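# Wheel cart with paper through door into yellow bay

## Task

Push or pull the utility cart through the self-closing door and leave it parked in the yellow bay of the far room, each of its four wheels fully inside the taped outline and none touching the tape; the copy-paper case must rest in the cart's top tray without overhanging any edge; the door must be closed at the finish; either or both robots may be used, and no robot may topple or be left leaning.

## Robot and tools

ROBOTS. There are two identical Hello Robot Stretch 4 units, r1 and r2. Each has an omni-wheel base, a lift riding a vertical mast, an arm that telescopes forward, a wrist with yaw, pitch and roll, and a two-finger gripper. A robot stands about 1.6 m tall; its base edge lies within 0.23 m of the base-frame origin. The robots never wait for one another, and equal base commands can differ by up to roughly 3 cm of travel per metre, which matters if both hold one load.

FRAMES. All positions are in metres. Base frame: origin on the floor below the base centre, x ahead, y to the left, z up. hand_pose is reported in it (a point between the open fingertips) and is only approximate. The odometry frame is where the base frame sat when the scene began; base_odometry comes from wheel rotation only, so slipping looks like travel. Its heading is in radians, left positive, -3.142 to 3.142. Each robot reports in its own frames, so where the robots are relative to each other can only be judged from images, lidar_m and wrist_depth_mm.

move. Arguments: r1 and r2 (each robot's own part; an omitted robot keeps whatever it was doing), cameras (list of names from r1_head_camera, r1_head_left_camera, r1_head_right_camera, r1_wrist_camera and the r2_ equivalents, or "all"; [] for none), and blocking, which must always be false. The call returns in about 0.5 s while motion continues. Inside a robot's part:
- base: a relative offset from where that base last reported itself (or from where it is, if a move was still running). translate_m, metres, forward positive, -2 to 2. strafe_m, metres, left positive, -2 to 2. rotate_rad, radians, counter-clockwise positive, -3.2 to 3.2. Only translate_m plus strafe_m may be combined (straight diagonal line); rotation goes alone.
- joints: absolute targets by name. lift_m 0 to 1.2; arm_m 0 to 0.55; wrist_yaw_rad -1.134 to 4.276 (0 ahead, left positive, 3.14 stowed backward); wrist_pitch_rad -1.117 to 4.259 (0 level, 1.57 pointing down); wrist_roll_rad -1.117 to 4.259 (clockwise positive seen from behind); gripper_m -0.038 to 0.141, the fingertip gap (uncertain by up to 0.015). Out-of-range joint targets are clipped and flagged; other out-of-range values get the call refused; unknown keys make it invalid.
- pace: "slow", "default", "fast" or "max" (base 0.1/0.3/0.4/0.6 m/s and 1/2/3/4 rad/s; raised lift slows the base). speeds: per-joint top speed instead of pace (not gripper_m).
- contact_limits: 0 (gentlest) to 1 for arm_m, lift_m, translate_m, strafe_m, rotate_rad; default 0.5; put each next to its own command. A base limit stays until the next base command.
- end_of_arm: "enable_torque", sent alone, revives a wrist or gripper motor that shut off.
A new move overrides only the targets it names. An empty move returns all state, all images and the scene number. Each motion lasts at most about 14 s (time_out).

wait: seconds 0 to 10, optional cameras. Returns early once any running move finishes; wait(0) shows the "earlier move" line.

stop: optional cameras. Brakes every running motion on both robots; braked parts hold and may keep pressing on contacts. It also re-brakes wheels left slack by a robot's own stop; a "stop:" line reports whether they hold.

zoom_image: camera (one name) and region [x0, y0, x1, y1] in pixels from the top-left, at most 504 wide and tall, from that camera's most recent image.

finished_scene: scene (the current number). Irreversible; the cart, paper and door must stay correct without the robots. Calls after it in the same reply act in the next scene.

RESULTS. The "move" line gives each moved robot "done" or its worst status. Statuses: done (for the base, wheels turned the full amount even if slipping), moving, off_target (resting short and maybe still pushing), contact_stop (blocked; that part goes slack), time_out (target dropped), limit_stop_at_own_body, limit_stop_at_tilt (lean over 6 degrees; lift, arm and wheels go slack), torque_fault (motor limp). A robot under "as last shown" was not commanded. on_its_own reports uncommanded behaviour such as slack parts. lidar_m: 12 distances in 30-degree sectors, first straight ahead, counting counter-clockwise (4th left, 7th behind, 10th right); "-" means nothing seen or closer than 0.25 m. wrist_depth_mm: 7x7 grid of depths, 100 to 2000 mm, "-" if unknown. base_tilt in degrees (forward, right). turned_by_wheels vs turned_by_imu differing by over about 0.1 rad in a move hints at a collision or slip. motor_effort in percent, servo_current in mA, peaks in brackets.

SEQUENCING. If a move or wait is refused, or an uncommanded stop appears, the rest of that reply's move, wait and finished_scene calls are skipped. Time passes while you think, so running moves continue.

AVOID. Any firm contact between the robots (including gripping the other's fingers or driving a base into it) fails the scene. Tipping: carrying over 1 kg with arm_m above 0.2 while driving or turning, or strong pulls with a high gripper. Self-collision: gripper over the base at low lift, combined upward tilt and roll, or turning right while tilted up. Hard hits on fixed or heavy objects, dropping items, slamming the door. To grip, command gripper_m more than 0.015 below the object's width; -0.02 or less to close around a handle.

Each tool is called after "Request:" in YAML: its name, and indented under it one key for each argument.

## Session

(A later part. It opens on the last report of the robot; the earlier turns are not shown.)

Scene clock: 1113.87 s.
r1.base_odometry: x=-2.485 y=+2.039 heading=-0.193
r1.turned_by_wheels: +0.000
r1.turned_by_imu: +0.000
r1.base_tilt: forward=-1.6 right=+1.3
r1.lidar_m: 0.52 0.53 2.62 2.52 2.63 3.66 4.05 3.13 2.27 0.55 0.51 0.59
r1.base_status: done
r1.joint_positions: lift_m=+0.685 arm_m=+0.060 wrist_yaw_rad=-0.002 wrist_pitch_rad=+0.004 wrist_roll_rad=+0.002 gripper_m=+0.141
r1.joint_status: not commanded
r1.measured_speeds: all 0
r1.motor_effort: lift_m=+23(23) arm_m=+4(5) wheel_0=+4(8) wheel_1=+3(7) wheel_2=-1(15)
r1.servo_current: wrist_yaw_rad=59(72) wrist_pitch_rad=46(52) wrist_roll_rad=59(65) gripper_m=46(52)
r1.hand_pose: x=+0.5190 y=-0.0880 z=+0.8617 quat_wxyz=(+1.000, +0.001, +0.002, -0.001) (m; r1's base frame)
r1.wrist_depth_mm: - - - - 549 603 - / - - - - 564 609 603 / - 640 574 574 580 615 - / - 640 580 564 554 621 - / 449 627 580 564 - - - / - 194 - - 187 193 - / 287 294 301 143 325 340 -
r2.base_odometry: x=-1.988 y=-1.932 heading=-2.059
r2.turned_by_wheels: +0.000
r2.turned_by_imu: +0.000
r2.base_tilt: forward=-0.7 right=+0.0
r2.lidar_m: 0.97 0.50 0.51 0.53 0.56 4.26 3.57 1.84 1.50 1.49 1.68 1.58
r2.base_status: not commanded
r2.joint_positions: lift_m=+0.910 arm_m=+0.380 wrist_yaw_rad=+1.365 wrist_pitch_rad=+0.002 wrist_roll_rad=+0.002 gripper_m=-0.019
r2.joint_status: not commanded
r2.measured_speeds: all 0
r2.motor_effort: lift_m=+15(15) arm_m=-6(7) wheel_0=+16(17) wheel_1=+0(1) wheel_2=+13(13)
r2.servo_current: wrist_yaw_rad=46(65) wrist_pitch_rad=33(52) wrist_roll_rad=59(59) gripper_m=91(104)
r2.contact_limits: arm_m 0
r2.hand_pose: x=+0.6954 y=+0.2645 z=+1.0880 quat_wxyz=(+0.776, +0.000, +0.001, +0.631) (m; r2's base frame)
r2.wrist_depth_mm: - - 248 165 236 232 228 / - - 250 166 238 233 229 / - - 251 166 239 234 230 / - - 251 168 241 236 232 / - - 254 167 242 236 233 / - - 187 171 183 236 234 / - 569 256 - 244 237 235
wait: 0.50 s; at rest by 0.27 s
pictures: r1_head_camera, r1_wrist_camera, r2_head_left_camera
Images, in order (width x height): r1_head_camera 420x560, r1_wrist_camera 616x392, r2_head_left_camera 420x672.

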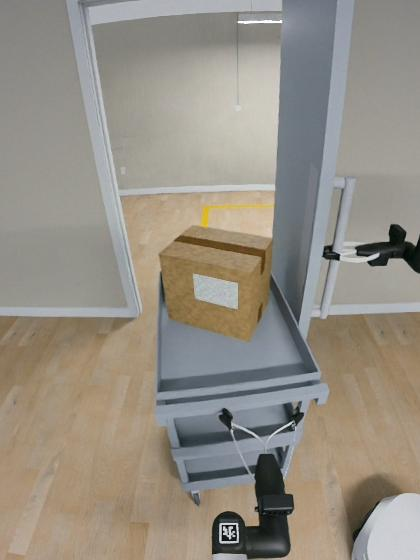

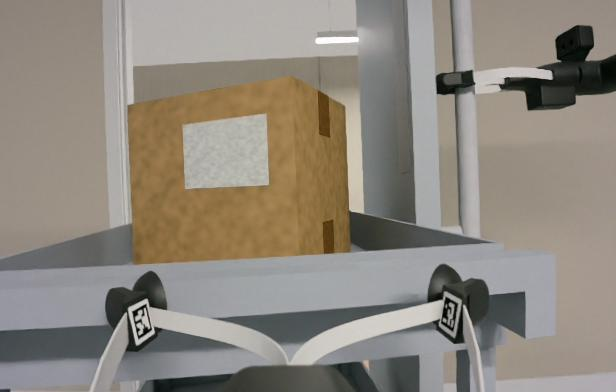

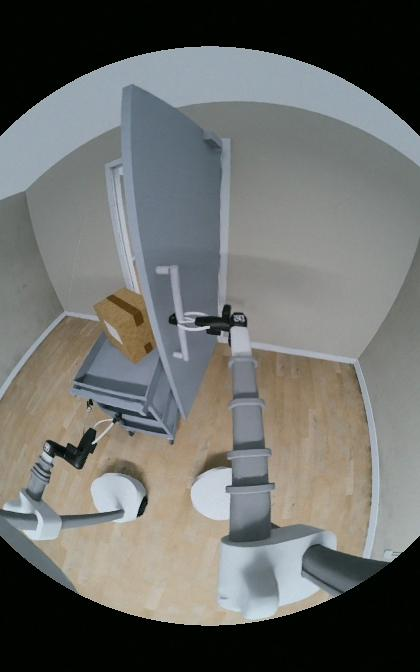

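Request:
move:
  r1: {"base":{"translate_m":-0.03}}
  blocking: false

Request:
wait:
  seconds: 2

Request:
move:
  r1: {"base":{"rotate_rad":0.08}}
  blocking: false

Request:
wait:
  seconds: 1.2

Request:
move:
  r1: {"base":{"translate_m":0.3},"pace":"slow"}
  blocking: false

Request:
wait:
  seconds: 5

Request:
wait:
  seconds: 0.5
  cameras: ["r1_head_camera", "r1_wrist_camera", "r2_head_left_camera"]

Scene clock: 1128.83 s.
move: r1 moving
r1.base_odometry: x=-2.510 y=+2.043 heading=-0.193
r1.turned_by_wheels: +0.000
r1.turned_by_imu: +0.000
r1.base_tilt: forward=-1.6 right=+1.3
r1.lidar_m: 0.52 0.55 2.60 2.53 2.63 3.65 4.02 3.11 2.30 0.61 0.55 0.60
r1.base_status: translate_m moving
r1.joint_positions: lift_m=+0.685 arm_m=+0.060 wrist_yaw_rad=-0.002 wrist_pitch_rad=+0.004 wrist_roll_rad=+0.002 gripper_m=+0.141
r1.joint_status: not commanded
r1.measured_speeds: translate_m=-0.049 strafe_m=+0.001 rotate_rad=+0.004 lift_m=+0.000 arm_m=+0.000 wrist_yaw_rad=+0.000 wrist_pitch_rad=+0.000 wrist_roll_rad=+0.000
r1.motor_effort: lift_m=+23(23) arm_m=+4(5) wheel_0=-5(7) wheel_1=-3(6) wheel_2=-1(9)
r1.servo_current: wrist_yaw_rad=46(65) wrist_pitch_rad=39(52) wrist_roll_rad=52(52) gripper_m=39(52)
r1.hand_pose: x=+0.5190 y=-0.0880 z=+0.8617 quat_wxyz=(+1.000, +0.001, +0.002, -0.001) (m; r1's base frame)
r1.wrist_depth_mm: - - - - 580 634 - / - - - - 585 640 621 / - 661 597 591 585 - - / - 668 603 597 647 - - / 445 647 609 585 - - - / - 193 175 - 187 194 - / 307 319 324 143 - 366 -
r2: as last shown
r2.lidar_m: 0.93 0.53 0.49 0.55 0.57 4.27 3.56 1.85 1.53 1.50 1.68 1.57
r2.motor_effort: lift_m=+14(15) arm_m=-6(7) wheel_0=+16(17) wheel_1=+0(1) wheel_2=+13(13)
r2.servo_current: wrist_yaw_rad=52(65) wrist_pitch_rad=46(46) wrist_roll_rad=39(59) gripper_m=98(98)
r2.contact_limits: arm_m 0
r2.wrist_depth_mm: - - 248 165 237 232 228 / - - 249 166 237 233 229 / - - 251 166 240 234 230 / - - 252 168 241 236 232 / - - 254 167 243 237 233 / - - 187 171 183 237 235 / - 564 257 - 245 236 236
pictures: none

Scene clock: 1129.30 s.
earlier move: r1 done
r1.base_odometry: x=-2.514 y=+2.044 heading=-0.193
r1.turned_by_wheels: +0.000
r1.turned_by_imu: +0.000
r1.base_tilt: forward=-1.6 right=+1.3
r1.lidar_m: 0.55 0.54 2.61 2.54 2.64 3.65 4.00 3.07 2.27 0.61 0.54 0.59
r1.base_status: done
r1.joint_positions: lift_m=+0.685 arm_m=+0.060 wrist_yaw_rad=-0.002 wrist_pitch_rad=+0.004 wrist_roll_rad=+0.002 gripper_m=+0.141
r1.joint_status: not commanded
r1.measured_speeds: all 0
r1.motor_effort: lift_m=+23(23) arm_m=+4(5) wheel_0=-1(7) wheel_1=+0(6) wheel_2=-1(9)
r1.servo_current: wrist_yaw_rad=39(65) wrist_pitch_rad=46(52) wrist_roll_rad=59(59) gripper_m=39(52)
r1.hand_pose: x=+0.5190 y=-0.0880 z=+0.8617 quat_wxyz=(+1.000, +0.001, +0.002, -0.001) (m; r1's base frame)
r1.wrist_depth_mm: - - - - 580 640 - / - - - - 585 634 627 / - 668 603 609 585 654 - / - 668 603 603 585 - - / 421 654 609 574 - - - / - 194 - - 187 195 - / 312 319 332 143 - 373 -
r2.base_odometry: x=-1.988 y=-1.932 heading=-2.059
r2.turned_by_wheels: +0.000
r2.turned_by_imu: +0.000
r2.base_tilt: forward=-0.7 right=+0.0
r2.lidar_m: 0.91 0.52 0.48 0.55 0.57 4.29 3.56 1.83 1.50 1.49 1.64 1.54
r2.base_status: not commanded
r2.joint_positions: lift_m=+0.910 arm_m=+0.380 wrist_yaw_rad=+1.365 wrist_pitch_rad=+0.002 wrist_roll_rad=+0.002 gripper_m=-0.019
r2.joint_status: not commanded
r2.measured_speeds: all 0
r2.motor_effort: lift_m=+15(15) arm_m=-6(7) wheel_0=+16(17) wheel_1=+1(1) wheel_2=+13(13)
r2.servo_current: wrist_yaw_rad=52(65) wrist_pitch_rad=39(46) wrist_roll_rad=52(59) gripper_m=104(104)
r2.contact_limits: arm_m 0
r2.hand_pose: x=+0.6954 y=+0.2645 z=+1.0880 quat_wxyz=(+0.776, +0.000, +0.001, +0.631) (m; r2's base frame)
r2.wrist_depth_mm: - - 247 165 236 232 229 / - - 250 166 238 231 229 / - - 252 166 240 234 230 / - - 252 167 240 235 232 / - - 254 167 243 237 233 / - - 187 171 183 237 234 / - 559 256 - 244 236 235
wait: 0.47 of 2 s (r1 has come to rest)
pictures: none

Scene clock: 1129.80 s.
move: r1 moving
r1.base_odometry: x=-2.514 y=+2.044 heading=-0.113
r1.turned_by_wheels: +0.080
r1.turned_by_imu: +0.080
r1.base_tilt: forward=-1.6 right=+1.3
r1.lidar_m: 0.54 2.01 2.58 2.55 2.72 3.98 3.94 2.90 2.24 0.57 0.55 0.59
r1.base_status: rotate_rad moving
r1.joint_positions: lift_m=+0.685 arm_m=+0.060 wrist_yaw_rad=-0.002 wrist_pitch_rad=+0.004 wrist_roll_rad=+0.002 gripper_m=+0.141
r1.joint_status: not commanded
r1.measured_speeds: all 0
r1.motor_effort: lift_m=+23(23) arm_m=+4(5) wheel_0=-1(8) wheel_1=-1(7) wheel_2=+0(6)
r1.servo_current: wrist_yaw_rad=46(52) wrist_pitch_rad=46(52) wrist_roll_rad=46(59) gripper_m=39(46)
r1.hand_pose: x=+0.5191 y=-0.0880 z=+0.8617 quat_wxyz=(+1.000, +0.001, +0.002, -0.001) (m; r1's base frame)
r1.wrist_depth_mm: - - - - - 597 - / - 1661 - 603 - 591 597 / - 1661 654 574 654 603 - / - - 654 574 647 569 - / - 521 661 597 - - - / - 195 176 - 188 196 - / 319 322 327 143 707 349 -
r2: as last shown
r2.base_tilt: forward=-0.6 right=+0.0
r2.lidar_m: 0.93 0.54 0.50 0.55 0.57 4.24 3.57 1.83 1.50 1.47 1.70 1.56
r2.servo_current: wrist_yaw_rad=46(59) wrist_pitch_rad=39(46) wrist_roll_rad=52(59) gripper_m=98(104)
r2.contact_limits: arm_m 0
r2.wrist_depth_mm: - - 248 164 237 231 227 / - - 249 166 238 232 229 / - - 251 166 239 234 229 / - - 251 168 241 235 231 / - - 255 167 242 236 232 / - - 187 171 183 236 235 / - 569 256 - 244 236 235
pictures: none

Scene clock: 1130.00 s.
earlier move: r1 done
r1.base_odometry: x=-2.514 y=+2.044 heading=-0.113
r1.turned_by_wheels: +0.000
r1.turned_by_imu: +0.000
r1.base_tilt: forward=-1.6 right=+1.3
r1.lidar_m: 0.54 2.00 2.58 2.53 2.75 3.97 3.92 2.90 2.25 0.57 0.54 0.59
r1.base_status: done
r1.joint_positions: lift_m=+0.685 arm_m=+0.060 wrist_yaw_rad=-0.002 wrist_pitch_rad=+0.004 wrist_roll_rad=+0.002 gripper_m=+0.141
r1.joint_status: not commanded
r1.measured_speeds: all 0
r1.motor_effort: lift_m=+23(23) arm_m=+4(5) wheel_0=+0(8) wheel_1=+1(7) wheel_2=+1(6)
r1.servo_current: wrist_yaw_rad=59(72) wrist_pitch_rad=39(52) wrist_roll_rad=39(59) gripper_m=46(46)
r1.hand_pose: x=+0.5191 y=-0.0880 z=+0.8617 quat_wxyz=(+1.000, +0.001, +0.002, -0.001) (m; r1's base frame)
r1.wrist_depth_mm: - 1661 - - - 591 - / - 1661 - 609 - 597 603 / - 1661 647 580 661 609 - / - - 654 569 654 564 - / - 521 661 591 - - - / - 193 176 - 187 196 - / 320 320 325 143 707 347 -
r2.base_odometry: x=-1.988 y=-1.932 heading=-2.059
r2.turned_by_wheels: +0.000
r2.turned_by_imu: +0.000
r2.base_tilt: forward=-0.7 right=+0.1
r2.lidar_m: 0.94 0.53 0.50 0.55 0.57 4.28 3.56 1.82 1.50 1.48 1.69 1.54
r2.base_status: not commanded
r2.joint_positions: lift_m=+0.910 arm_m=+0.380 wrist_yaw_rad=+1.365 wrist_pitch_rad=+0.002 wrist_roll_rad=+0.002 gripper_m=-0.019
r2.joint_status: not commanded
r2.measured_speeds: all 0
r2.motor_effort: lift_m=+15(15) arm_m=-6(7) wheel_0=+16(17) wheel_1=+1(1) wheel_2=+13(13)
r2.servo_current: wrist_yaw_rad=59(59) wrist_pitch_rad=39(46) wrist_roll_rad=46(59) gripper_m=98(104)
r2.contact_limits: arm_m 0
r2.hand_pose: x=+0.6954 y=+0.2645 z=+1.0880 quat_wxyz=(+0.776, +0.000, +0.001, +0.631) (m; r2's base frame)
r2.wrist_depth_mm: - - 248 165 237 232 227 / - - 250 165 237 232 229 / - - 251 166 240 234 229 / - - 251 168 241 235 231 / - - 253 167 243 237 232 / - - 187 171 183 237 234 / - 564 256 - 244 236 236
wait: 0.20 of 1.2 s (r1 has come to rest)
pictures: none

Scene clock: 1130.50 s.
move: r1 moving
r1.base_odometry: x=-2.502 y=+2.043 heading=-0.113
r1.turned_by_wheels: +0.000
r1.turned_by_imu: +0.000
r1.base_tilt: forward=-1.6 right=+1.3
r1.lidar_m: 0.50 2.00 2.57 2.52 2.71 3.98 3.97 2.88 2.25 0.57 0.54 0.59
r1.base_status: translate_m moving
r1.joint_positions: lift_m=+0.685 arm_m=+0.060 wrist_yaw_rad=-0.002 wrist_pitch_rad=+0.004 wrist_roll_rad=+0.002 gripper_m=+0.141
r1.joint_status: not commanded
r1.measured_speeds: translate_m=+0.049 strafe_m=+0.000 rotate_rad=+0.000 lift_m=+0.000 arm_m=+0.000 wrist_yaw_rad=+0.000 wrist_pitch_rad=+0.000 wrist_roll_rad=+0.000
r1.motor_effort: lift_m=+23(23) arm_m=+4(4) wheel_0=+5(7) wheel_1=+4(7) wheel_2=-6(7)
r1.servo_current: wrist_yaw_rad=46(59) wrist_pitch_rad=39(52) wrist_roll_rad=52(59) gripper_m=52(52)
r1.hand_pose: x=+0.5191 y=-0.0880 z=+0.8617 quat_wxyz=(+1.000, +0.001, +0.002, -0.001) (m; r1's base frame)
r1.wrist_depth_mm: - - - - - 585 - / - 1708 - 597 - 585 597 / - 1661 634 564 647 603 - / - - 640 559 640 597 - / - 525 647 569 - - - / - 193 - - 187 193 - / 307 312 317 143 327 329 338
r2: as last shown
r2.base_tilt: forward=-0.7 right=+0.0
r2.lidar_m: 0.97 0.53 0.51 0.54 0.57 4.27 3.56 1.84 1.50 1.49 1.68 1.58
r2.motor_effort: lift_m=+14(15) arm_m=-6(7) wheel_0=+17(17) wheel_1=+1(1) wheel_2=+13(13)
r2.servo_current: wrist_yaw_rad=46(59) wrist_pitch_rad=39(46) wrist_roll_rad=52(59) gripper_m=98(104)
r2.contact_limits: arm_m 0
r2.wrist_depth_mm: - - 248 165 237 232 228 / - - 250 165 237 232 229 / - - 251 166 239 234 229 / - - 252 168 240 236 231 / - - 252 167 244 236 233 / - - 187 171 183 236 235 / - 554 256 - 245 236 235
pictures: none

Scene clock: 1134.30 s.
earlier move: r1 done
r1.base_odometry: x=-2.216 y=+2.011 heading=-0.113
r1.turned_by_wheels: +0.000
r1.turned_by_imu: +0.000
r1.base_tilt: forward=-1.6 right=+1.3
r1.lidar_m: 0.52 0.54 2.49 2.50 2.68 3.95 - 2.94 0.60 0.50 0.68 0.58
r1.base_status: done
r1.joint_positions: lift_m=+0.685 arm_m=+0.060 wrist_yaw_rad=-0.002 wrist_pitch_rad=+0.004 wrist_roll_rad=+0.002 gripper_m=+0.141
r1.joint_status: not commanded
r1.measured_speeds: all 0
r1.motor_effort: lift_m=+23(23) arm_m=+4(4) wheel_0=+4(8) wheel_1=+2(8) wheel_2=-2(13)
r1.servo_current: wrist_yaw_rad=46(72) wrist_pitch_rad=46(52) wrist_roll_rad=46(72) gripper_m=46(52)
r1.hand_pose: x=+0.5191 y=-0.0879 z=+0.8617 quat_wxyz=(+1.000, +0.001, +0.002, -0.001) (m; r1's base frame)
r1.wrist_depth_mm: - - - - - 477 345 / - - - 615 - 492 351 / - 654 574 539 - 496 357 / - 668 585 539 - 508 364 / 436 627 597 539 - 430 347 / - 193 - - 183 196 - / 296 296 297 145 296 297 345
r2.base_odometry: x=-1.988 y=-1.932 heading=-2.059
r2.turned_by_wheels: +0.000
r2.turned_by_imu: +0.001
r2.base_tilt: forward=-0.7 right=+0.1
r2.lidar_m: 0.93 0.68 0.52 0.51 3.67 4.26 3.53 1.81 1.49 1.49 1.66 1.57
r2.base_status: not commanded
r2.joint_positions: lift_m=+0.910 arm_m=+0.380 wrist_yaw_rad=+1.365 wrist_pitch_rad=+0.002 wrist_roll_rad=+0.002 gripper_m=-0.019
r2.joint_status: not commanded
r2.measured_speeds: all 0
r2.motor_effort: lift_m=+15(15) arm_m=-6(7) wheel_0=+17(17) wheel_1=+0(1) wheel_2=+13(13)
r2.servo_current: wrist_yaw_rad=52(65) wrist_pitch_rad=39(52) wrist_roll_rad=46(59) gripper_m=98(104)
r2.contact_limits: arm_m 0
r2.hand_pose: x=+0.6954 y=+0.2645 z=+1.0880 quat_wxyz=(+0.776, +0.000, +0.001, +0.631) (m; r2's base frame)
r2.wrist_depth_mm: - - 248 165 237 232 227 / - - 250 166 237 233 229 / - - 251 166 239 235 229 / - - 252 167 241 235 230 / - - 253 167 243 237 233 / 580 - 187 172 183 237 235 / 492 - 256 - 245 237 235
wait: 3.80 of 5 s (r1 has come to rest)
pictures: none

Scene clock: 1134.80 s.
r1.base_odometry: x=-2.216 y=+2.011 heading=-0.113
r1.turned_by_wheels: +0.000
r1.turned_by_imu: +0.000
r1.base_tilt: forward=-1.6 right=+1.3
r1.lidar_m: 0.51 0.54 2.49 2.50 2.68 3.94 - 2.91 0.63 0.49 0.67 0.59
r1.base_status: done
r1.joint_positions: lift_m=+0.685 arm_m=+0.060 wrist_yaw_rad=-0.002 wrist_pitch_rad=+0.004 wrist_roll_rad=+0.002 gripper_m=+0.141
r1.joint_status: not commanded
r1.measured_speeds: all 0
r1.motor_effort: lift_m=+23(23) arm_m=+4(4) wheel_0=+5(8) wheel_1=+2(8) wheel_2=-2(13)
r1.servo_current: wrist_yaw_rad=46(72) wrist_pitch_rad=39(52) wrist_roll_rad=52(72) gripper_m=46(52)
r1.hand_pose: x=+0.5191 y=-0.0879 z=+0.8617 quat_wxyz=(+1.000, +0.001, +0.002, -0.001) (m; r1's base frame)
r1.wrist_depth_mm: - - - - - 477 329 / - - - 621 - 488 351 / - 654 585 539 - 496 362 / - 668 597 544 - 508 366 / 436 627 597 535 - 424 345 / - 193 - - 183 195 - / 297 296 294 144 297 298 349
r2.base_odometry: x=-1.988 y=-1.932 heading=-2.059
r2.turned_by_wheels: +0.000
r2.turned_by_imu: +0.000
r2.base_tilt: forward=-0.7 right=+0.0
r2.lidar_m: 0.91 0.67 0.53 0.51 3.64 4.28 3.57 1.84 1.51 1.50 1.69 1.58
r2.base_status: not commanded
r2.joint_positions: lift_m=+0.910 arm_m=+0.380 wrist_yaw_rad=+1.365 wrist_pitch_rad=+0.002 wrist_roll_rad=+0.002 gripper_m=-0.019
r2.joint_status: not commanded
r2.measured_speeds: all 0
r2.motor_effort: lift_m=+15(15) arm_m=-6(7) wheel_0=+17(17) wheel_1=+0(1) wheel_2=+13(13)
r2.servo_current: wrist_yaw_rad=52(65) wrist_pitch_rad=39(52) wrist_roll_rad=52(59) gripper_m=98(104)
r2.contact_limits: arm_m 0
r2.hand_pose: x=+0.6954 y=+0.2645 z=+1.0880 quat_wxyz=(+0.776, +0.000, +0.001, +0.631) (m; r2's base frame)
r2.wrist_depth_mm: - - 248 164 236 232 227 / - - 249 165 236 233 229 / - - 251 166 239 234 229 / - - 251 168 240 235 231 / - - 255 167 242 236 232 / 580 - 187 171 183 237 233 / 496 - 256 - 243 237 235
wait: 0.50 s; at rest by 0.27 s
pictures: r1_head_camera, r1_wrist_camera, r2_head_left_camera
Images, in order (width x height): r1_head_camera 420x560, r1_wrist_camera 616x392, r2_head_left_camera 420x672.

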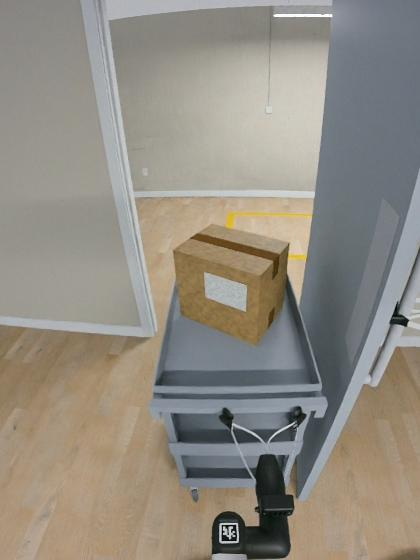

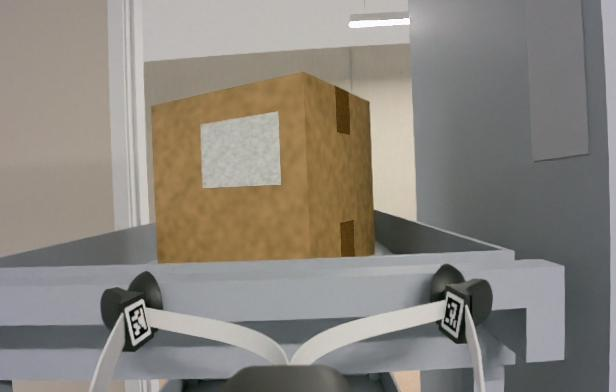

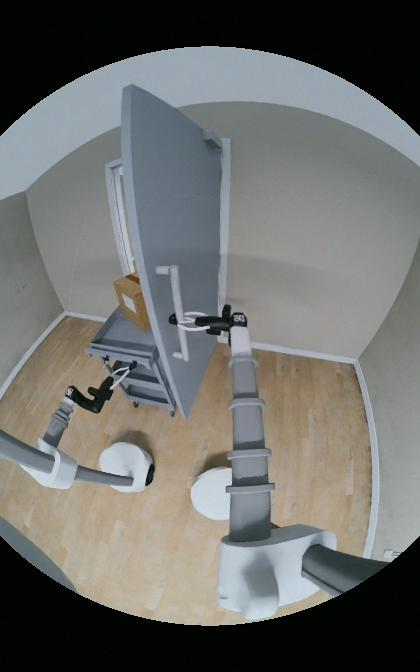

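Request:
move:
  r1: {"base":{"translate_m":-0.03,"strafe_m":0.11}}
  blocking: false

Request:
wait:
  seconds: 2

Request:
move:
  r1: {"base":{"rotate_rad":-0.15}}
  blocking: false

Request:
wait:
  seconds: 1.2

Request:
move:
  r1: {"base":{"translate_m":0.33},"pace":"slow"}
  blocking: false

Request:
wait:
  seconds: 5

Request:
wait:
  seconds: 0.5
  cameras: ["r1_head_camera", "r1_wrist_camera", "r2_head_left_camera"]

Scene clock: 1165.40 s.
move: r1 moving
r1.base_odometry: x=-2.221 y=+2.042 heading=-0.113
r1.turned_by_wheels: +0.000
r1.turned_by_imu: +0.000
r1.base_tilt: forward=-1.6 right=+1.3
r1.lidar_m: 0.52 0.56 2.52 2.47 2.65 3.90 - 2.98 0.62 0.51 0.72 0.57
r1.base_status: translate_m moving; strafe_m moving
r1.joint_positions: lift_m=+0.685 arm_m=+0.060 wrist_yaw_rad=-0.002 wrist_pitch_rad=+0.004 wrist_roll_rad=+0.002 gripper_m=+0.141
r1.joint_status: not commanded
r1.measured_speeds: translate_m=-0.034 strafe_m=+0.120 rotate_rad=+0.004 lift_m=+0.000 arm_m=+0.000 wrist_yaw_rad=+0.000 wrist_pitch_rad=+0.000 wrist_roll_rad=+0.000
r1.motor_effort: lift_m=+23(23) arm_m=+4(4) wheel_0=-7(11) wheel_1=+9(10) wheel_2=+3(4)
r1.servo_current: wrist_yaw_rad=59(65) wrist_pitch_rad=46(52) wrist_roll_rad=52(59) gripper_m=46(52)
r1.hand_pose: x=+0.5191 y=-0.0879 z=+0.8617 quat_wxyz=(+1.000, +0.001, +0.002, -0.001) (m; r1's base frame)
r1.wrist_depth_mm: - - - - - 492 387 / - 1397 - 559 - 504 375 / - 1336 615 544 - 512 402 / - 1366 615 549 707 517 413 / 404 544 621 544 654 - 389 / - 195 - - 187 193 - / 303 301 303 143 304 304 392
r2: as last shown
r2.lidar_m: 0.95 0.69 0.55 0.56 3.65 4.28 3.57 1.81 1.50 1.50 1.67 1.55
r2.motor_effort: lift_m=+14(15) arm_m=-6(7) wheel_0=+17(17) wheel_1=+0(1) wheel_2=+13(13)
r2.servo_current: wrist_yaw_rad=59(59) wrist_pitch_rad=46(46) wrist_roll_rad=52(59) gripper_m=91(104)
r2.contact_limits: arm_m 0
r2.wrist_depth_mm: - - 248 165 236 232 227 / - - 249 165 238 233 229 / - - 251 166 240 235 229 / - - 252 168 241 236 230 / - - 253 167 242 236 232 / 597 - 187 171 183 237 234 / 517 544 257 - 244 236 235
pictures: none

Scene clock: 1166.53 s.
earlier move: r1 done
r1.base_odometry: x=-2.233 y=+2.123 heading=-0.113
r1.turned_by_wheels: +0.000
r1.turned_by_imu: +0.000
r1.base_tilt: forward=-1.6 right=+1.3
r1.lidar_m: 0.54 1.71 2.43 2.39 2.56 3.78 - 3.05 2.38 0.61 0.80 0.58
r1.base_status: done
r1.joint_positions: lift_m=+0.685 arm_m=+0.060 wrist_yaw_rad=-0.002 wrist_pitch_rad=+0.004 wrist_roll_rad=+0.002 gripper_m=+0.141
r1.joint_status: not commanded
r1.measured_speeds: all 0
r1.motor_effort: lift_m=+23(23) arm_m=+4(4) wheel_0=-1(12) wheel_1=+1(10) wheel_2=+1(5)
r1.servo_current: wrist_yaw_rad=59(72) wrist_pitch_rad=46(52) wrist_roll_rad=65(65) gripper_m=39(52)
r1.hand_pose: x=+0.5191 y=-0.0879 z=+0.8617 quat_wxyz=(+1.000, +0.001, +0.002, -0.001) (m; r1's base frame)
r1.wrist_depth_mm: - - - - - - 508 / - 1464 - - - - 496 / - 1430 691 609 591 - 500 / - 1430 707 609 580 - 504 / - 433 661 615 569 - - / 266 195 176 - 187 193 - / - 327 878 143 329 327 342
r2.base_odometry: x=-1.988 y=-1.932 heading=-2.059
r2.turned_by_wheels: +0.000
r2.turned_by_imu: +0.000
r2.base_tilt: forward=-0.7 right=+0.0
r2.lidar_m: 0.95 0.69 0.65 0.60 3.64 4.28 3.59 1.84 1.49 1.49 1.70 1.56
r2.base_status: not commanded
r2.joint_positions: lift_m=+0.910 arm_m=+0.380 wrist_yaw_rad=+1.365 wrist_pitch_rad=+0.002 wrist_roll_rad=+0.002 gripper_m=-0.019
r2.joint_status: not commanded
r2.measured_speeds: all 0
r2.motor_effort: lift_m=+15(15) arm_m=-6(7) wheel_0=+17(17) wheel_1=+0(1) wheel_2=+13(13)
r2.servo_current: wrist_yaw_rad=46(65) wrist_pitch_rad=33(46) wrist_roll_rad=46(59) gripper_m=98(104)
r2.contact_limits: arm_m 0
r2.hand_pose: x=+0.6954 y=+0.2645 z=+1.0880 quat_wxyz=(+0.776, +0.000, +0.001, +0.631) (m; r2's base frame)
r2.wrist_depth_mm: - - 247 164 237 232 227 / - - 249 166 237 233 228 / - - 251 166 239 235 230 / - - 252 168 240 236 231 / - - 254 167 242 236 232 / 668 - 187 171 183 237 234 / 603 603 257 - 245 236 236
wait: 1.13 of 2 s (r1 has come to rest)
pictures: none

Scene clock: 1167.03 s.
move: r1 moving
r1.base_odometry: x=-2.234 y=+2.123 heading=-0.261
r1.turned_by_wheels: -0.148
r1.turned_by_imu: -0.149
r1.base_tilt: forward=-1.5 right=+1.3
r1.lidar_m: 0.55 0.54 2.18 2.40 2.47 3.26 - 3.52 2.49 0.60 0.63 0.60
r1.base_status: rotate_rad moving
r1.joint_positions: lift_m=+0.685 arm_m=+0.060 wrist_yaw_rad=-0.002 wrist_pitch_rad=+0.004 wrist_roll_rad=+0.002 gripper_m=+0.141
r1.joint_status: not commanded
r1.measured_speeds: translate_m=-0.002 strafe_m=+0.000 rotate_rad=-0.124 lift_m=+0.000 arm_m=+0.000 wrist_yaw_rad=+0.000 wrist_pitch_rad=+0.000 wrist_roll_rad=+0.000
r1.motor_effort: lift_m=+23(23) arm_m=+4(4) wheel_0=+1(7) wheel_1=+0(6) wheel_2=-1(7)
r1.servo_current: wrist_yaw_rad=52(59) wrist_pitch_rad=39(52) wrist_roll_rad=39(59) gripper_m=33(39)
r1.hand_pose: x=+0.5191 y=-0.0879 z=+0.8617 quat_wxyz=(+1.000, +0.001, +0.002, -0.001) (m; r1's base frame)
r1.wrist_depth_mm: - - - - - 462 362 / 1336 - - - - 462 362 / 1336 668 603 647 - 469 362 / - 668 603 654 - 455 364 / 433 647 603 647 - 430 366 / - 193 - - 186 197 366 / 314 327 334 142 - 384 368
r2: as last shown
r2.base_tilt: forward=-0.6 right=+0.0
r2.lidar_m: 0.92 0.69 0.64 0.62 3.67 4.28 3.55 1.83 1.51 1.47 1.69 1.56
r2.motor_effort: lift_m=+15(15) arm_m=-6(7) wheel_0=+16(17) wheel_1=+0(1) wheel_2=+13(13)
r2.servo_current: wrist_yaw_rad=46(59) wrist_pitch_rad=46(46) wrist_roll_rad=39(52) gripper_m=98(104)
r2.contact_limits: arm_m 0
r2.wrist_depth_mm: - - 248 164 237 233 227 / - - 249 165 239 232 229 / - - 252 166 239 235 229 / - - 252 168 241 236 231 / - - 253 167 242 236 233 / 640 - 188 171 183 237 234 / 559 585 256 - 244 236 236
pictures: none

Scene clock: 1167.37 s.
earlier move: r1 done
r1.base_odometry: x=-2.234 y=+2.123 heading=-0.262
r1.turned_by_wheels: -0.002
r1.turned_by_imu: -0.002
r1.base_tilt: forward=-1.5 right=+1.2
r1.lidar_m: 0.54 0.54 2.21 2.40 2.46 3.24 - 3.54 2.46 0.59 0.66 0.62
r1.base_status: done
r1.joint_positions: lift_m=+0.685 arm_m=+0.060 wrist_yaw_rad=-0.002 wrist_pitch_rad=+0.004 wrist_roll_rad=+0.002 gripper_m=+0.141
r1.joint_status: not commanded
r1.measured_speeds: all 0
r1.motor_effort: lift_m=+23(23) arm_m=+4(4) wheel_0=+3(7) wheel_1=+2(6) wheel_2=+0(7)
r1.servo_current: wrist_yaw_rad=52(59) wrist_pitch_rad=52(52) wrist_roll_rad=59(59) gripper_m=46(46)
r1.hand_pose: x=+0.5191 y=-0.0879 z=+0.8617 quat_wxyz=(+1.000, +0.001, +0.002, -0.001) (m; r1's base frame)
r1.wrist_depth_mm: - - - - - 455 366 / 1336 - - - - 439 362 / 1336 668 603 615 - 469 364 / 1336 668 597 654 - 477 364 / 473 654 609 647 - 421 366 / - 194 - - 187 205 368 / 314 329 334 143 - 384 370
r2.base_odometry: x=-1.988 y=-1.932 heading=-2.059
r2.turned_by_wheels: +0.000
r2.turned_by_imu: +0.000
r2.base_tilt: forward=-0.7 right=+0.0
r2.lidar_m: 0.96 0.68 0.68 0.60 3.65 4.28 3.56 1.83 1.52 1.51 1.66 1.58
r2.base_status: not commanded
r2.joint_positions: lift_m=+0.910 arm_m=+0.380 wrist_yaw_rad=+1.365 wrist_pitch_rad=+0.002 wrist_roll_rad=+0.002 gripper_m=-0.019
r2.joint_status: not commanded
r2.measured_speeds: all 0
r2.motor_effort: lift_m=+15(15) arm_m=-6(7) wheel_0=+16(17) wheel_1=+0(1) wheel_2=+13(13)
r2.servo_current: wrist_yaw_rad=65(65) wrist_pitch_rad=39(46) wrist_roll_rad=46(59) gripper_m=98(104)
r2.contact_limits: arm_m 0
r2.hand_pose: x=+0.6954 y=+0.2645 z=+1.0880 quat_wxyz=(+0.776, +0.000, +0.001, +0.631) (m; r2's base frame)
r2.wrist_depth_mm: - - 248 165 236 231 228 / - - 250 165 238 233 229 / - - 251 166 240 234 229 / - - 252 168 242 236 232 / - - 253 168 242 237 232 / 647 - 187 171 183 237 234 / 554 580 257 - 244 236 235
wait: 0.33 of 1.2 s (r1 has come to rest)
pictures: none

Scene clock: 1167.87 s.
move: r1 moving
r1.base_odometry: x=-2.222 y=+2.120 heading=-0.262
r1.turned_by_wheels: +0.000
r1.turned_by_imu: +0.000
r1.base_tilt: forward=-1.6 right=+1.3
r1.lidar_m: 0.52 0.55 2.19 2.40 2.45 3.24 - 3.54 2.46 0.60 0.65 0.61
r1.base_status: translate_m moving
r1.joint_positions: lift_m=+0.685 arm_m=+0.060 wrist_yaw_rad=-0.002 wrist_pitch_rad=+0.004 wrist_roll_rad=+0.002 gripper_m=+0.141
r1.joint_status: not commanded
r1.measured_speeds: translate_m=+0.048 strafe_m=+0.000 rotate_rad=-0.003 lift_m=+0.000 arm_m=+0.000 wrist_yaw_rad=+0.000 wrist_pitch_rad=+0.000 wrist_roll_rad=+0.000
r1.motor_effort: lift_m=+23(23) arm_m=+4(4) wheel_0=+7(7) wheel_1=+5(5) wheel_2=-5(6)
r1.servo_current: wrist_yaw_rad=46(59) wrist_pitch_rad=39(52) wrist_roll_rad=65(65) gripper_m=33(46)
r1.hand_pose: x=+0.5191 y=-0.0879 z=+0.8617 quat_wxyz=(+1.000, +0.001, +0.002, -0.001) (m; r1's base frame)
r1.wrist_depth_mm: - - - - - 455 347 / 1336 - - - - 439 351 / 1308 654 591 640 - 466 353 / 1308 661 597 634 - 449 355 / 480 640 597 585 - 424 355 / - 195 176 - 187 197 359 / 304 315 324 143 - 375 359
r2: as last shown
r2.base_tilt: forward=-0.6 right=+0.0
r2.lidar_m: 0.95 0.69 0.66 0.62 3.66 4.28 3.58 1.82 1.51 1.49 1.69 1.56
r2.motor_effort: lift_m=+15(15) arm_m=-6(7) wheel_0=+17(17) wheel_1=+1(1) wheel_2=+13(13)
r2.servo_current: wrist_yaw_rad=46(65) wrist_pitch_rad=46(46) wrist_roll_rad=39(59) gripper_m=98(98)
r2.contact_limits: arm_m 0
r2.wrist_depth_mm: - - 247 164 236 232 229 / - - 249 165 237 232 229 / - - 251 166 239 234 230 / - - 252 168 240 236 231 / - - 254 167 242 237 232 / 654 - 187 171 184 237 235 / 554 574 256 - 243 237 235
pictures: none

Scene clock: 1171.93 s.
earlier move: r1 done
r1.base_odometry: x=-1.915 y=+2.038 heading=-0.262
r1.turned_by_wheels: +0.000
r1.turned_by_imu: -0.001
r1.base_tilt: forward=-1.6 right=+1.2
r1.lidar_m: 0.53 0.51 1.77 2.42 2.46 3.22 - 3.51 0.60 0.62 0.44 0.46
r1.base_status: done
r1.joint_positions: lift_m=+0.685 arm_m=+0.060 wrist_yaw_rad=-0.002 wrist_pitch_rad=+0.004 wrist_roll_rad=+0.002 gripper_m=+0.141
r1.joint_status: not commanded
r1.measured_speeds: all 0
r1.motor_effort: lift_m=+23(23) arm_m=+4(4) wheel_0=+3(8) wheel_1=+3(9) wheel_2=-3(14)
r1.servo_current: wrist_yaw_rad=39(72) wrist_pitch_rad=46(59) wrist_roll_rad=52(72) gripper_m=39(52)
r1.hand_pose: x=+0.5191 y=-0.0879 z=+0.8617 quat_wxyz=(+1.000, +0.001, +0.002, -0.001) (m; r1's base frame)
r1.wrist_depth_mm: - - - - - 462 362 / - - 580 - - 473 351 / - 591 539 707 - 473 373 / - 609 539 699 - 488 377 / 603 603 539 627 - 480 377 / - 193 - - 186 199 379 / 289 291 297 144 - 492 382
r2.base_odometry: x=-1.988 y=-1.932 heading=-2.059
r2.turned_by_wheels: +0.000
r2.turned_by_imu: +0.001
r2.base_tilt: forward=-0.7 right=+0.1
r2.lidar_m: 0.92 0.68 0.60 0.76 3.64 4.26 3.56 1.80 1.50 1.50 1.69 1.57
r2.base_status: not commanded
r2.joint_positions: lift_m=+0.910 arm_m=+0.380 wrist_yaw_rad=+1.365 wrist_pitch_rad=+0.002 wrist_roll_rad=+0.002 gripper_m=-0.019
r2.joint_status: not commanded
r2.measured_speeds: all 0
r2.motor_effort: lift_m=+15(15) arm_m=-6(7) wheel_0=+16(17) wheel_1=+1(1) wheel_2=+13(13)
r2.servo_current: wrist_yaw_rad=52(65) wrist_pitch_rad=39(52) wrist_roll_rad=39(65) gripper_m=104(104)
r2.contact_limits: arm_m 0
r2.hand_pose: x=+0.6954 y=+0.2645 z=+1.0880 quat_wxyz=(+0.776, +0.000, +0.001, +0.631) (m; r2's base frame)
r2.wrist_depth_mm: - - 248 165 237 233 228 / - - 250 165 238 233 229 / - - 251 166 239 235 230 / - - 252 168 241 236 232 / 544 - 254 167 242 236 232 / - 621 187 171 183 237 233 / 559 - 257 - 244 236 235
wait: 4.07 of 5 s (r1 has come to rest)
pictures: none

Scene clock: 1172.43 s.
r1.base_odometry: x=-1.915 y=+2.038 heading=-0.262
r1.turned_by_wheels: +0.000
r1.turned_by_imu: +0.000
r1.base_tilt: forward=-1.6 right=+1.3
r1.lidar_m: 0.51 0.53 1.75 2.39 2.50 3.27 - 3.50 0.64 0.64 0.41 0.46
r1.base_status: done
r1.joint_positions: lift_m=+0.685 arm_m=+0.060 wrist_yaw_rad=-0.002 wrist_pitch_rad=+0.004 wrist_roll_rad=+0.002 gripper_m=+0.141
r1.joint_status: not commanded
r1.measured_speeds: all 0
r1.motor_effort: lift_m=+23(23) arm_m=+4(4) wheel_0=+3(8) wheel_1=+3(9) wheel_2=-3(14)
r1.servo_current: wrist_yaw_rad=52(72) wrist_pitch_rad=46(59) wrist_roll_rad=39(72) gripper_m=39(52)
r1.hand_pose: x=+0.5191 y=-0.0879 z=+0.8617 quat_wxyz=(+1.000, +0.001, +0.002, -0.001) (m; r1's base frame)
r1.wrist_depth_mm: - - - - - 462 362 / - - 580 - - 473 353 / - 591 544 699 - 477 375 / - 597 544 707 - 480 375 / 597 603 535 621 - 488 379 / - 193 - - 186 198 379 / 291 293 298 145 - 492 382
r2.base_odometry: x=-1.988 y=-1.932 heading=-2.059
r2.turned_by_wheels: +0.000
r2.turned_by_imu: +0.000
r2.base_tilt: forward=-0.7 right=+0.0
r2.lidar_m: 0.91 0.68 0.61 0.77 3.65 4.28 3.56 1.80 1.51 1.49 1.69 1.54
r2.base_status: not commanded
r2.joint_positions: lift_m=+0.910 arm_m=+0.380 wrist_yaw_rad=+1.365 wrist_pitch_rad=+0.002 wrist_roll_rad=+0.002 gripper_m=-0.019
r2.joint_status: not commanded
r2.measured_speeds: all 0
r2.motor_effort: lift_m=+15(15) arm_m=-6(7) wheel_0=+17(17) wheel_1=+1(1) wheel_2=+13(13)
r2.servo_current: wrist_yaw_rad=52(65) wrist_pitch_rad=33(52) wrist_roll_rad=52(65) gripper_m=98(104)
r2.contact_limits: arm_m 0
r2.hand_pose: x=+0.6954 y=+0.2645 z=+1.0880 quat_wxyz=(+0.776, +0.000, +0.001, +0.631) (m; r2's base frame)
r2.wrist_depth_mm: - - 247 164 237 233 227 / - - 251 166 238 233 229 / - - 250 166 239 233 230 / - - 252 168 241 236 231 / 549 - 253 167 242 236 232 / - 627 187 171 183 237 234 / 559 - 256 - 245 236 235
wait: 0.50 s; at rest by 0.27 s
pictures: r1_head_camera, r1_wrist_camera, r2_head_left_camera
Images, in order (width x height): r1_head_camera 420x560, r1_wrist_camera 616x392, r2_head_left_camera 420x672.

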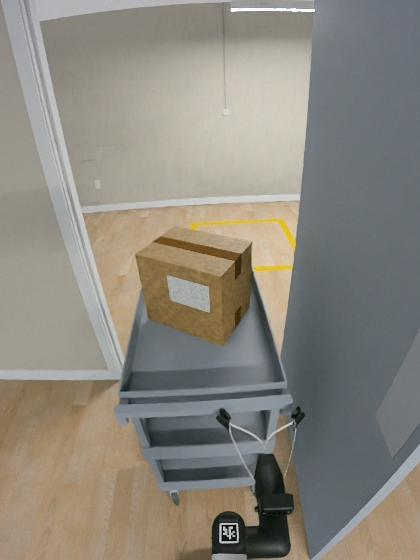

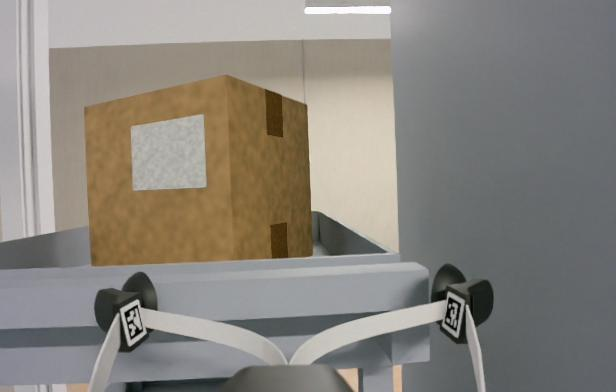

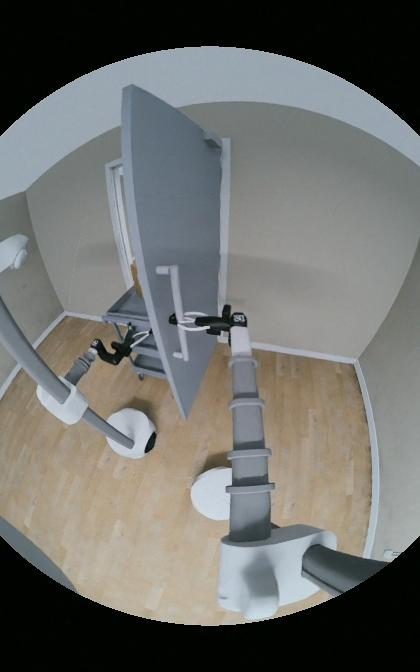

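Request:
move:
  r1: {"base":{"translate_m":-0.03,"strafe_m":0.2}}
  blocking: false

Request:
wait:
  seconds: 2

Request:
move:
  r1: {"base":{"rotate_rad":-0.12}}
  blocking: false

Request:
wait:
  seconds: 1.2

Request:
move:
  r1: {"base":{"translate_m":0.28},"pace":"slow"}
  blocking: false

Request:
wait:
  seconds: 5

Request:
wait:
  seconds: 0.5
  cameras: ["r1_head_camera", "r1_wrist_camera", "r1_head_left_camera"]

Scene clock: 1188.10 s.
move: r1 moving
r1.base_odometry: x=-1.911 y=+2.071 heading=-0.262
r1.turned_by_wheels: +0.000
r1.turned_by_imu: +0.000
r1.base_tilt: forward=-1.6 right=+1.3
r1.lidar_m: 0.51 0.53 1.77 2.38 2.45 3.23 - 3.59 0.66 0.64 0.47 0.51
r1.base_status: translate_m moving; strafe_m moving
r1.joint_positions: lift_m=+0.685 arm_m=+0.060 wrist_yaw_rad=-0.002 wrist_pitch_rad=+0.004 wrist_roll_rad=+0.002 gripper_m=+0.141
r1.joint_status: not commanded
r1.measured_speeds: translate_m=-0.019 strafe_m=+0.128 rotate_rad=+0.005 lift_m=+0.000 arm_m=+0.000 wrist_yaw_rad=+0.000 wrist_pitch_rad=+0.000 wrist_roll_rad=+0.000
r1.motor_effort: lift_m=+23(23) arm_m=+4(4) wheel_0=-11(11) wheel_1=+7(8) wheel_2=+2(3)
r1.servo_current: wrist_yaw_rad=52(72) wrist_pitch_rad=39(52) wrist_roll_rad=52(65) gripper_m=39(52)
r1.hand_pose: x=+0.5191 y=-0.0879 z=+0.8617 quat_wxyz=(+1.000, +0.001, +0.002, -0.001) (m; r1's base frame)
r1.wrist_depth_mm: - - - - - 477 377 / - - 574 - - 480 382 / - 591 539 - - 492 384 / - 597 539 723 - 496 392 / 591 603 539 676 - 466 392 / - 194 - - 186 196 397 / 287 293 300 143 315 504 399
r2: as last shown
r2.base_tilt: forward=-0.6 right=+0.0
r2.lidar_m: 0.93 0.69 0.65 0.82 3.63 4.30 3.55 1.83 1.52 1.49 1.69 1.55
r2.motor_effort: lift_m=+14(15) arm_m=-7(7) wheel_0=+17(17) wheel_1=+0(1) wheel_2=+13(13)
r2.servo_current: wrist_yaw_rad=65(65) wrist_pitch_rad=39(46) wrist_roll_rad=52(52) gripper_m=98(98)
r2.contact_limits: arm_m 0
r2.wrist_depth_mm: 580 - 248 165 236 232 226 / 574 - 250 165 238 232 229 / 580 - 251 166 240 235 230 / 580 - 253 168 241 235 230 / 574 - 254 167 243 236 232 / - 647 187 171 183 237 234 / 585 - 258 - 245 237 235
pictures: none

Scene clock: 1189.63 s.
earlier move: r1 done
r1.base_odometry: x=-1.892 y=+2.239 heading=-0.262
r1.turned_by_wheels: +0.000
r1.turned_by_imu: +0.001
r1.base_tilt: forward=-1.6 right=+1.3
r1.lidar_m: 0.54 1.36 1.76 2.22 2.27 3.02 - 3.80 0.84 0.81 0.60 0.59
r1.base_status: done
r1.joint_positions: lift_m=+0.685 arm_m=+0.060 wrist_yaw_rad=-0.002 wrist_pitch_rad=+0.004 wrist_roll_rad=+0.002 gripper_m=+0.141
r1.joint_status: not commanded
r1.measured_speeds: all 0
r1.motor_effort: lift_m=+23(23) arm_m=+4(4) wheel_0=+0(11) wheel_1=-1(9) wheel_2=+1(5)
r1.servo_current: wrist_yaw_rad=52(72) wrist_pitch_rad=39(52) wrist_roll_rad=46(65) gripper_m=46(52)
r1.hand_pose: x=+0.5191 y=-0.0879 z=+0.8617 quat_wxyz=(+1.000, +0.001, +0.002, -0.001) (m; r1's base frame)
r1.wrist_depth_mm: - - - - - - - / - - - - - - - / - - 661 580 699 - - / - - 654 585 621 - - / - 591 647 591 554 - - / - 195 - - 187 193 - / 245 307 314 143 329 1098 351
r2.base_odometry: x=-1.988 y=-1.932 heading=-2.059
r2.turned_by_wheels: +0.000
r2.turned_by_imu: +0.000
r2.base_tilt: forward=-0.7 right=+0.0
r2.lidar_m: 0.93 0.70 0.83 0.87 3.66 4.26 3.57 1.83 1.51 1.50 1.69 1.57
r2.base_status: not commanded
r2.joint_positions: lift_m=+0.910 arm_m=+0.380 wrist_yaw_rad=+1.365 wrist_pitch_rad=+0.002 wrist_roll_rad=+0.002 gripper_m=-0.019
r2.joint_status: not commanded
r2.measured_speeds: all 0
r2.motor_effort: lift_m=+15(15) arm_m=-6(7) wheel_0=+17(17) wheel_1=+0(1) wheel_2=+13(13)
r2.servo_current: wrist_yaw_rad=59(65) wrist_pitch_rad=39(52) wrist_roll_rad=52(59) gripper_m=98(104)
r2.contact_limits: arm_m 0
r2.hand_pose: x=+0.6954 y=+0.2645 z=+1.0880 quat_wxyz=(+0.776, +0.000, +0.001, +0.631) (m; r2's base frame)
r2.wrist_depth_mm: - - 247 164 237 232 228 / - - 250 166 237 233 229 / - - 250 166 241 234 229 / - - 251 168 241 236 231 / - 866 255 167 242 236 232 / - - 187 171 183 237 235 / - 750 257 - 245 236 235
wait: 1.53 of 2 s (r1 has come to rest)
pictures: none

Scene clock: 1190.13 s.
move: r1 moving
r1.base_odometry: x=-1.892 y=+2.239 heading=-0.382
r1.turned_by_wheels: -0.120
r1.turned_by_imu: -0.120
r1.base_tilt: forward=-1.6 right=+1.3
r1.lidar_m: 0.51 0.56 1.63 2.20 2.23 2.73 - 4.41 2.76 0.81 0.62 0.61
r1.base_status: rotate_rad moving
r1.joint_positions: lift_m=+0.685 arm_m=+0.060 wrist_yaw_rad=-0.002 wrist_pitch_rad=+0.004 wrist_roll_rad=+0.002 gripper_m=+0.141
r1.joint_status: not commanded
r1.measured_speeds: translate_m=-0.001 strafe_m=+0.001 rotate_rad=-0.015 lift_m=+0.000 arm_m=+0.000 wrist_yaw_rad=+0.000 wrist_pitch_rad=+0.000 wrist_roll_rad=+0.000
r1.motor_effort: lift_m=+23(23) arm_m=+4(4) wheel_0=+0(7) wheel_1=+2(6) wheel_2=+1(7)
r1.servo_current: wrist_yaw_rad=33(65) wrist_pitch_rad=46(52) wrist_roll_rad=46(59) gripper_m=46(46)
r1.hand_pose: x=+0.5191 y=-0.0879 z=+0.8617 quat_wxyz=(+1.000, +0.001, +0.002, -0.001) (m; r1's base frame)
r1.wrist_depth_mm: - - - - - - 480 / - - - - - - 477 / - 647 591 647 - - 492 / - 647 591 580 - - 492 / 535 627 603 580 - - 496 / - 193 175 - 186 197 496 / 298 310 322 143 - 384 496
r2: as last shown
r2.lidar_m: 0.97 0.67 0.81 0.91 3.61 4.25 3.54 1.80 1.52 1.49 1.69 1.56
r2.motor_effort: lift_m=+15(15) arm_m=-6(7) wheel_0=+16(17) wheel_1=+0(1) wheel_2=+13(13)
r2.servo_current: wrist_yaw_rad=52(65) wrist_pitch_rad=39(46) wrist_roll_rad=39(59) gripper_m=98(104)
r2.contact_limits: arm_m 0
r2.wrist_depth_mm: - - 247 164 237 233 227 / - - 250 165 238 232 229 / - - 252 166 240 234 231 / - - 252 168 241 236 232 / - 854 254 167 242 237 232 / - - 187 171 183 236 234 / - 768 257 - 245 236 235
pictures: none

Scene clock: 1190.43 s.
earlier move: r1 done
r1.base_odometry: x=-1.892 y=+2.239 heading=-0.382
r1.turned_by_wheels: +0.000
r1.turned_by_imu: +0.000
r1.base_tilt: forward=-1.6 right=+1.2
r1.lidar_m: 0.52 0.56 1.62 2.21 2.24 2.75 - 4.44 2.80 0.80 0.62 0.61
r1.base_status: done
r1.joint_positions: lift_m=+0.685 arm_m=+0.060 wrist_yaw_rad=-0.002 wrist_pitch_rad=+0.004 wrist_roll_rad=+0.002 gripper_m=+0.141
r1.joint_status: not commanded
r1.measured_speeds: all 0
r1.motor_effort: lift_m=+23(23) arm_m=+4(4) wheel_0=+1(7) wheel_1=+2(6) wheel_2=+1(7)
r1.servo_current: wrist_yaw_rad=59(72) wrist_pitch_rad=46(52) wrist_roll_rad=59(65) gripper_m=46(46)
r1.hand_pose: x=+0.5191 y=-0.0879 z=+0.8617 quat_wxyz=(+1.000, +0.001, +0.002, -0.001) (m; r1's base frame)
r1.wrist_depth_mm: - - - - - - 477 / - - - - - - 480 / - 647 591 647 - - 488 / - 654 591 591 - - 488 / 544 640 597 585 - - 500 / - 195 175 - 187 196 496 / 297 312 324 143 - 384 496
r2.base_odometry: x=-1.988 y=-1.932 heading=-2.059
r2.turned_by_wheels: +0.000
r2.turned_by_imu: +0.000
r2.base_tilt: forward=-0.7 right=+0.0
r2.lidar_m: 0.94 0.69 0.82 0.91 3.65 4.25 3.59 1.85 1.49 1.49 1.67 1.56
r2.base_status: not commanded
r2.joint_positions: lift_m=+0.910 arm_m=+0.380 wrist_yaw_rad=+1.365 wrist_pitch_rad=+0.002 wrist_roll_rad=+0.002 gripper_m=-0.019
r2.joint_status: not commanded
r2.measured_speeds: all 0
r2.motor_effort: lift_m=+15(15) arm_m=-6(7) wheel_0=+16(17) wheel_1=+1(1) wheel_2=+13(13)
r2.servo_current: wrist_yaw_rad=52(65) wrist_pitch_rad=39(46) wrist_roll_rad=46(59) gripper_m=104(104)
r2.contact_limits: arm_m 0
r2.hand_pose: x=+0.6954 y=+0.2645 z=+1.0880 quat_wxyz=(+0.776, +0.000, +0.001, +0.631) (m; r2's base frame)
r2.wrist_depth_mm: - - 248 165 236 232 227 / - - 249 165 238 232 229 / - - 251 167 240 234 230 / - - 252 168 241 236 232 / - 842 253 167 243 237 231 / - - 187 171 183 237 233 / - 778 258 - 244 237 236
wait: 0.30 of 1.2 s (r1 has come to rest)
pictures: none

Scene clock: 1190.93 s.
move: r1 moving
r1.base_odometry: x=-1.881 y=+2.234 heading=-0.382
r1.turned_by_wheels: +0.000
r1.turned_by_imu: +0.000
r1.base_tilt: forward=-1.6 right=+1.3
r1.lidar_m: 0.52 0.55 1.59 2.23 2.25 2.72 - 4.43 1.03 0.78 0.60 0.58
r1.base_status: translate_m moving
r1.joint_positions: lift_m=+0.685 arm_m=+0.060 wrist_yaw_rad=-0.002 wrist_pitch_rad=+0.004 wrist_roll_rad=+0.002 gripper_m=+0.141
r1.joint_status: not commanded
r1.measured_speeds: translate_m=+0.049 strafe_m=+0.000 rotate_rad=-0.001 lift_m=+0.000 arm_m=+0.000 wrist_yaw_rad=+0.000 wrist_pitch_rad=+0.000 wrist_roll_rad=+0.000
r1.motor_effort: lift_m=+23(23) arm_m=+4(4) wheel_0=+4(8) wheel_1=+5(7) wheel_2=-5(6)
r1.servo_current: wrist_yaw_rad=46(59) wrist_pitch_rad=46(52) wrist_roll_rad=52(59) gripper_m=39(46)
r1.hand_pose: x=+0.5191 y=-0.0879 z=+0.8617 quat_wxyz=(+1.000, +0.001, +0.002, -0.001) (m; r1's base frame)
r1.wrist_depth_mm: - - - - - - 477 / - - - - - - 480 / - 634 585 640 - - 488 / - 640 585 627 - - 492 / 539 634 591 564 - - 473 / - 195 176 - 187 194 477 / 290 301 314 143 - 377 496
r2: as last shown
r2.base_tilt: forward=-0.6 right=+0.0
r2.lidar_m: 0.96 0.70 0.79 0.92 3.65 4.27 3.60 1.83 1.50 1.49 1.69 1.56
r2.motor_effort: lift_m=+15(15) arm_m=-6(7) wheel_0=+17(17) wheel_1=+1(1) wheel_2=+13(13)
r2.servo_current: wrist_yaw_rad=52(72) wrist_pitch_rad=46(46) wrist_roll_rad=39(52) gripper_m=98(104)
r2.contact_limits: arm_m 0
r2.wrist_depth_mm: - - 248 165 236 231 226 / - - 249 166 236 233 229 / - - 251 166 239 235 230 / - - 251 168 240 236 231 / - 831 253 167 242 236 233 / - - 188 170 183 238 235 / - 768 257 - 245 237 236
pictures: none

Scene clock: 1194.50 s.
earlier move: r1 done
r1.base_odometry: x=-1.632 y=+2.134 heading=-0.382
r1.turned_by_wheels: +0.000
r1.turned_by_imu: +0.000
r1.base_tilt: forward=-1.6 right=+1.3
r1.lidar_m: 0.50 0.52 1.31 2.26 2.30 2.78 - 4.32 0.84 0.84 0.47 0.61
r1.base_status: done
r1.joint_positions: lift_m=+0.685 arm_m=+0.060 wrist_yaw_rad=-0.001 wrist_pitch_rad=+0.004 wrist_roll_rad=+0.002 gripper_m=+0.141
r1.joint_status: not commanded
r1.measured_speeds: all 0
r1.motor_effort: lift_m=+23(23) arm_m=+4(4) wheel_0=+3(9) wheel_1=+2(7) wheel_2=-2(12)
r1.servo_current: wrist_yaw_rad=52(72) wrist_pitch_rad=46(52) wrist_roll_rad=39(72) gripper_m=46(46)
r1.hand_pose: x=+0.5191 y=-0.0878 z=+0.8617 quat_wxyz=(+1.000, +0.001, +0.002, -0.001) (m; r1's base frame)
r1.wrist_depth_mm: - - - - - - 459 / - - 591 - - 559 466 / - 574 530 - - - 473 / - 585 535 - - - 473 / 627 585 535 668 - 554 480 / - 190 - - 186 197 473 / 285 290 298 145 322 - 477
r2.base_odometry: x=-1.988 y=-1.932 heading=-2.059
r2.turned_by_wheels: +0.000
r2.turned_by_imu: +0.001
r2.base_tilt: forward=-0.6 right=+0.1
r2.lidar_m: 0.96 0.69 0.87 3.25 3.64 4.28 3.55 1.85 1.52 1.50 1.69 1.56
r2.base_status: not commanded
r2.joint_positions: lift_m=+0.910 arm_m=+0.380 wrist_yaw_rad=+1.365 wrist_pitch_rad=+0.002 wrist_roll_rad=+0.002 gripper_m=-0.019
r2.joint_status: not commanded
r2.measured_speeds: all 0
r2.motor_effort: lift_m=+15(15) arm_m=-6(7) wheel_0=+16(17) wheel_1=+1(1) wheel_2=+13(13)
r2.servo_current: wrist_yaw_rad=52(72) wrist_pitch_rad=39(52) wrist_roll_rad=52(59) gripper_m=98(104)
r2.contact_limits: arm_m 0
r2.hand_pose: x=+0.6954 y=+0.2645 z=+1.0880 quat_wxyz=(+0.776, +0.000, +0.001, +0.631) (m; r2's base frame)
r2.wrist_depth_mm: - - 248 165 236 232 228 / - - 250 165 238 233 229 / - - 250 166 240 234 230 / - - 252 168 240 236 231 / - - 254 167 242 236 233 / - - 185 171 183 237 234 / - - 257 - 244 236 236
wait: 3.57 of 5 s (r1 has come to rest)
pictures: none

Scene clock: 1195.00 s.
r1.base_odometry: x=-1.632 y=+2.134 heading=-0.382
r1.turned_by_wheels: +0.000
r1.turned_by_imu: +0.000
r1.base_tilt: forward=-1.6 right=+1.3
r1.lidar_m: 0.51 0.53 1.31 2.26 2.27 2.78 - 4.34 0.85 0.81 0.46 0.61
r1.base_status: done
r1.joint_positions: lift_m=+0.685 arm_m=+0.060 wrist_yaw_rad=-0.001 wrist_pitch_rad=+0.004 wrist_roll_rad=+0.002 gripper_m=+0.141
r1.joint_status: not commanded
r1.measured_speeds: all 0
r1.motor_effort: lift_m=+23(23) arm_m=+4(4) wheel_0=+3(9) wheel_1=+2(7) wheel_2=-2(12)
r1.servo_current: wrist_yaw_rad=46(72) wrist_pitch_rad=39(52) wrist_roll_rad=52(72) gripper_m=46(46)
r1.hand_pose: x=+0.5191 y=-0.0878 z=+0.8617 quat_wxyz=(+1.000, +0.001, +0.002, -0.001) (m; r1's base frame)
r1.wrist_depth_mm: - - - - - - 459 / - - 597 - - 564 466 / - 569 535 - - - 469 / - 580 530 - - - 473 / 621 591 535 654 - 549 477 / - 190 - - 186 197 477 / 285 291 298 145 320 - 477
r2.base_odometry: x=-1.988 y=-1.932 heading=-2.059
r2.turned_by_wheels: +0.000
r2.turned_by_imu: +0.000
r2.base_tilt: forward=-0.7 right=+0.1
r2.lidar_m: 0.92 0.69 0.87 3.23 3.59 4.25 3.56 1.84 1.51 1.49 1.69 1.57
r2.base_status: not commanded
r2.joint_positions: lift_m=+0.910 arm_m=+0.380 wrist_yaw_rad=+1.365 wrist_pitch_rad=+0.002 wrist_roll_rad=+0.002 gripper_m=-0.019
r2.joint_status: not commanded
r2.measured_speeds: all 0
r2.motor_effort: lift_m=+14(15) arm_m=-6(7) wheel_0=+16(17) wheel_1=+1(1) wheel_2=+13(13)
r2.servo_current: wrist_yaw_rad=59(72) wrist_pitch_rad=46(52) wrist_roll_rad=39(59) gripper_m=91(104)
r2.contact_limits: arm_m 0
r2.hand_pose: x=+0.6954 y=+0.2645 z=+1.0880 quat_wxyz=(+0.776, +0.000, +0.001, +0.631) (m; r2's base frame)
r2.wrist_depth_mm: - - 249 165 236 232 229 / - - 250 165 237 233 228 / - - 251 166 241 234 229 / - - 252 168 241 235 231 / - - 253 167 242 236 234 / - - 185 171 183 237 233 / - - 256 - 245 236 235
wait: 0.50 s; at rest by 0.27 s
pictures: r1_head_camera, r1_head_left_camera, r1_wrist_camera
Images, in order (width x height): r1_head_camera 420x560, r1_head_left_camera 420x672, r1_wrist_camera 616x392.

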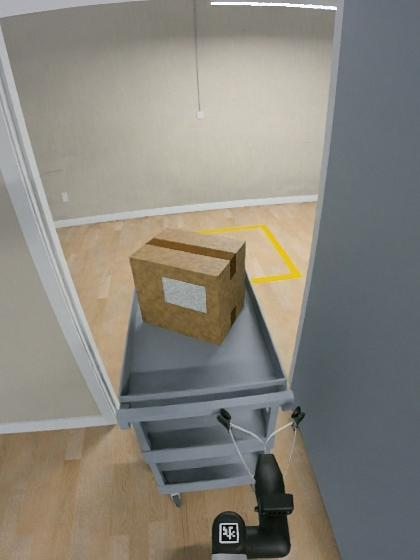

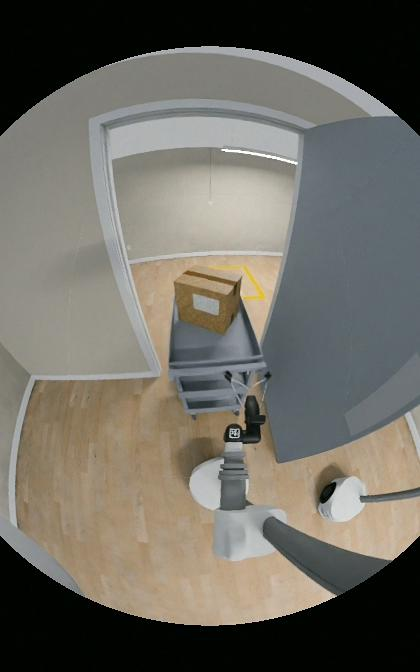

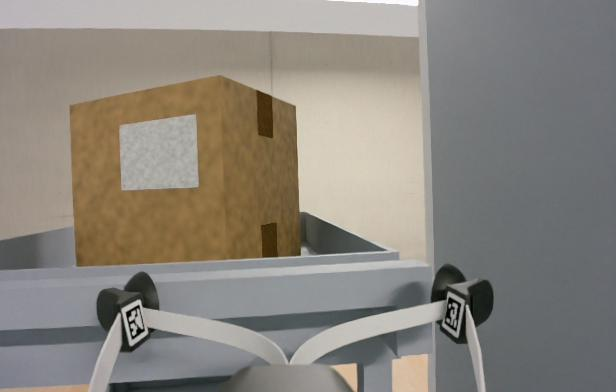

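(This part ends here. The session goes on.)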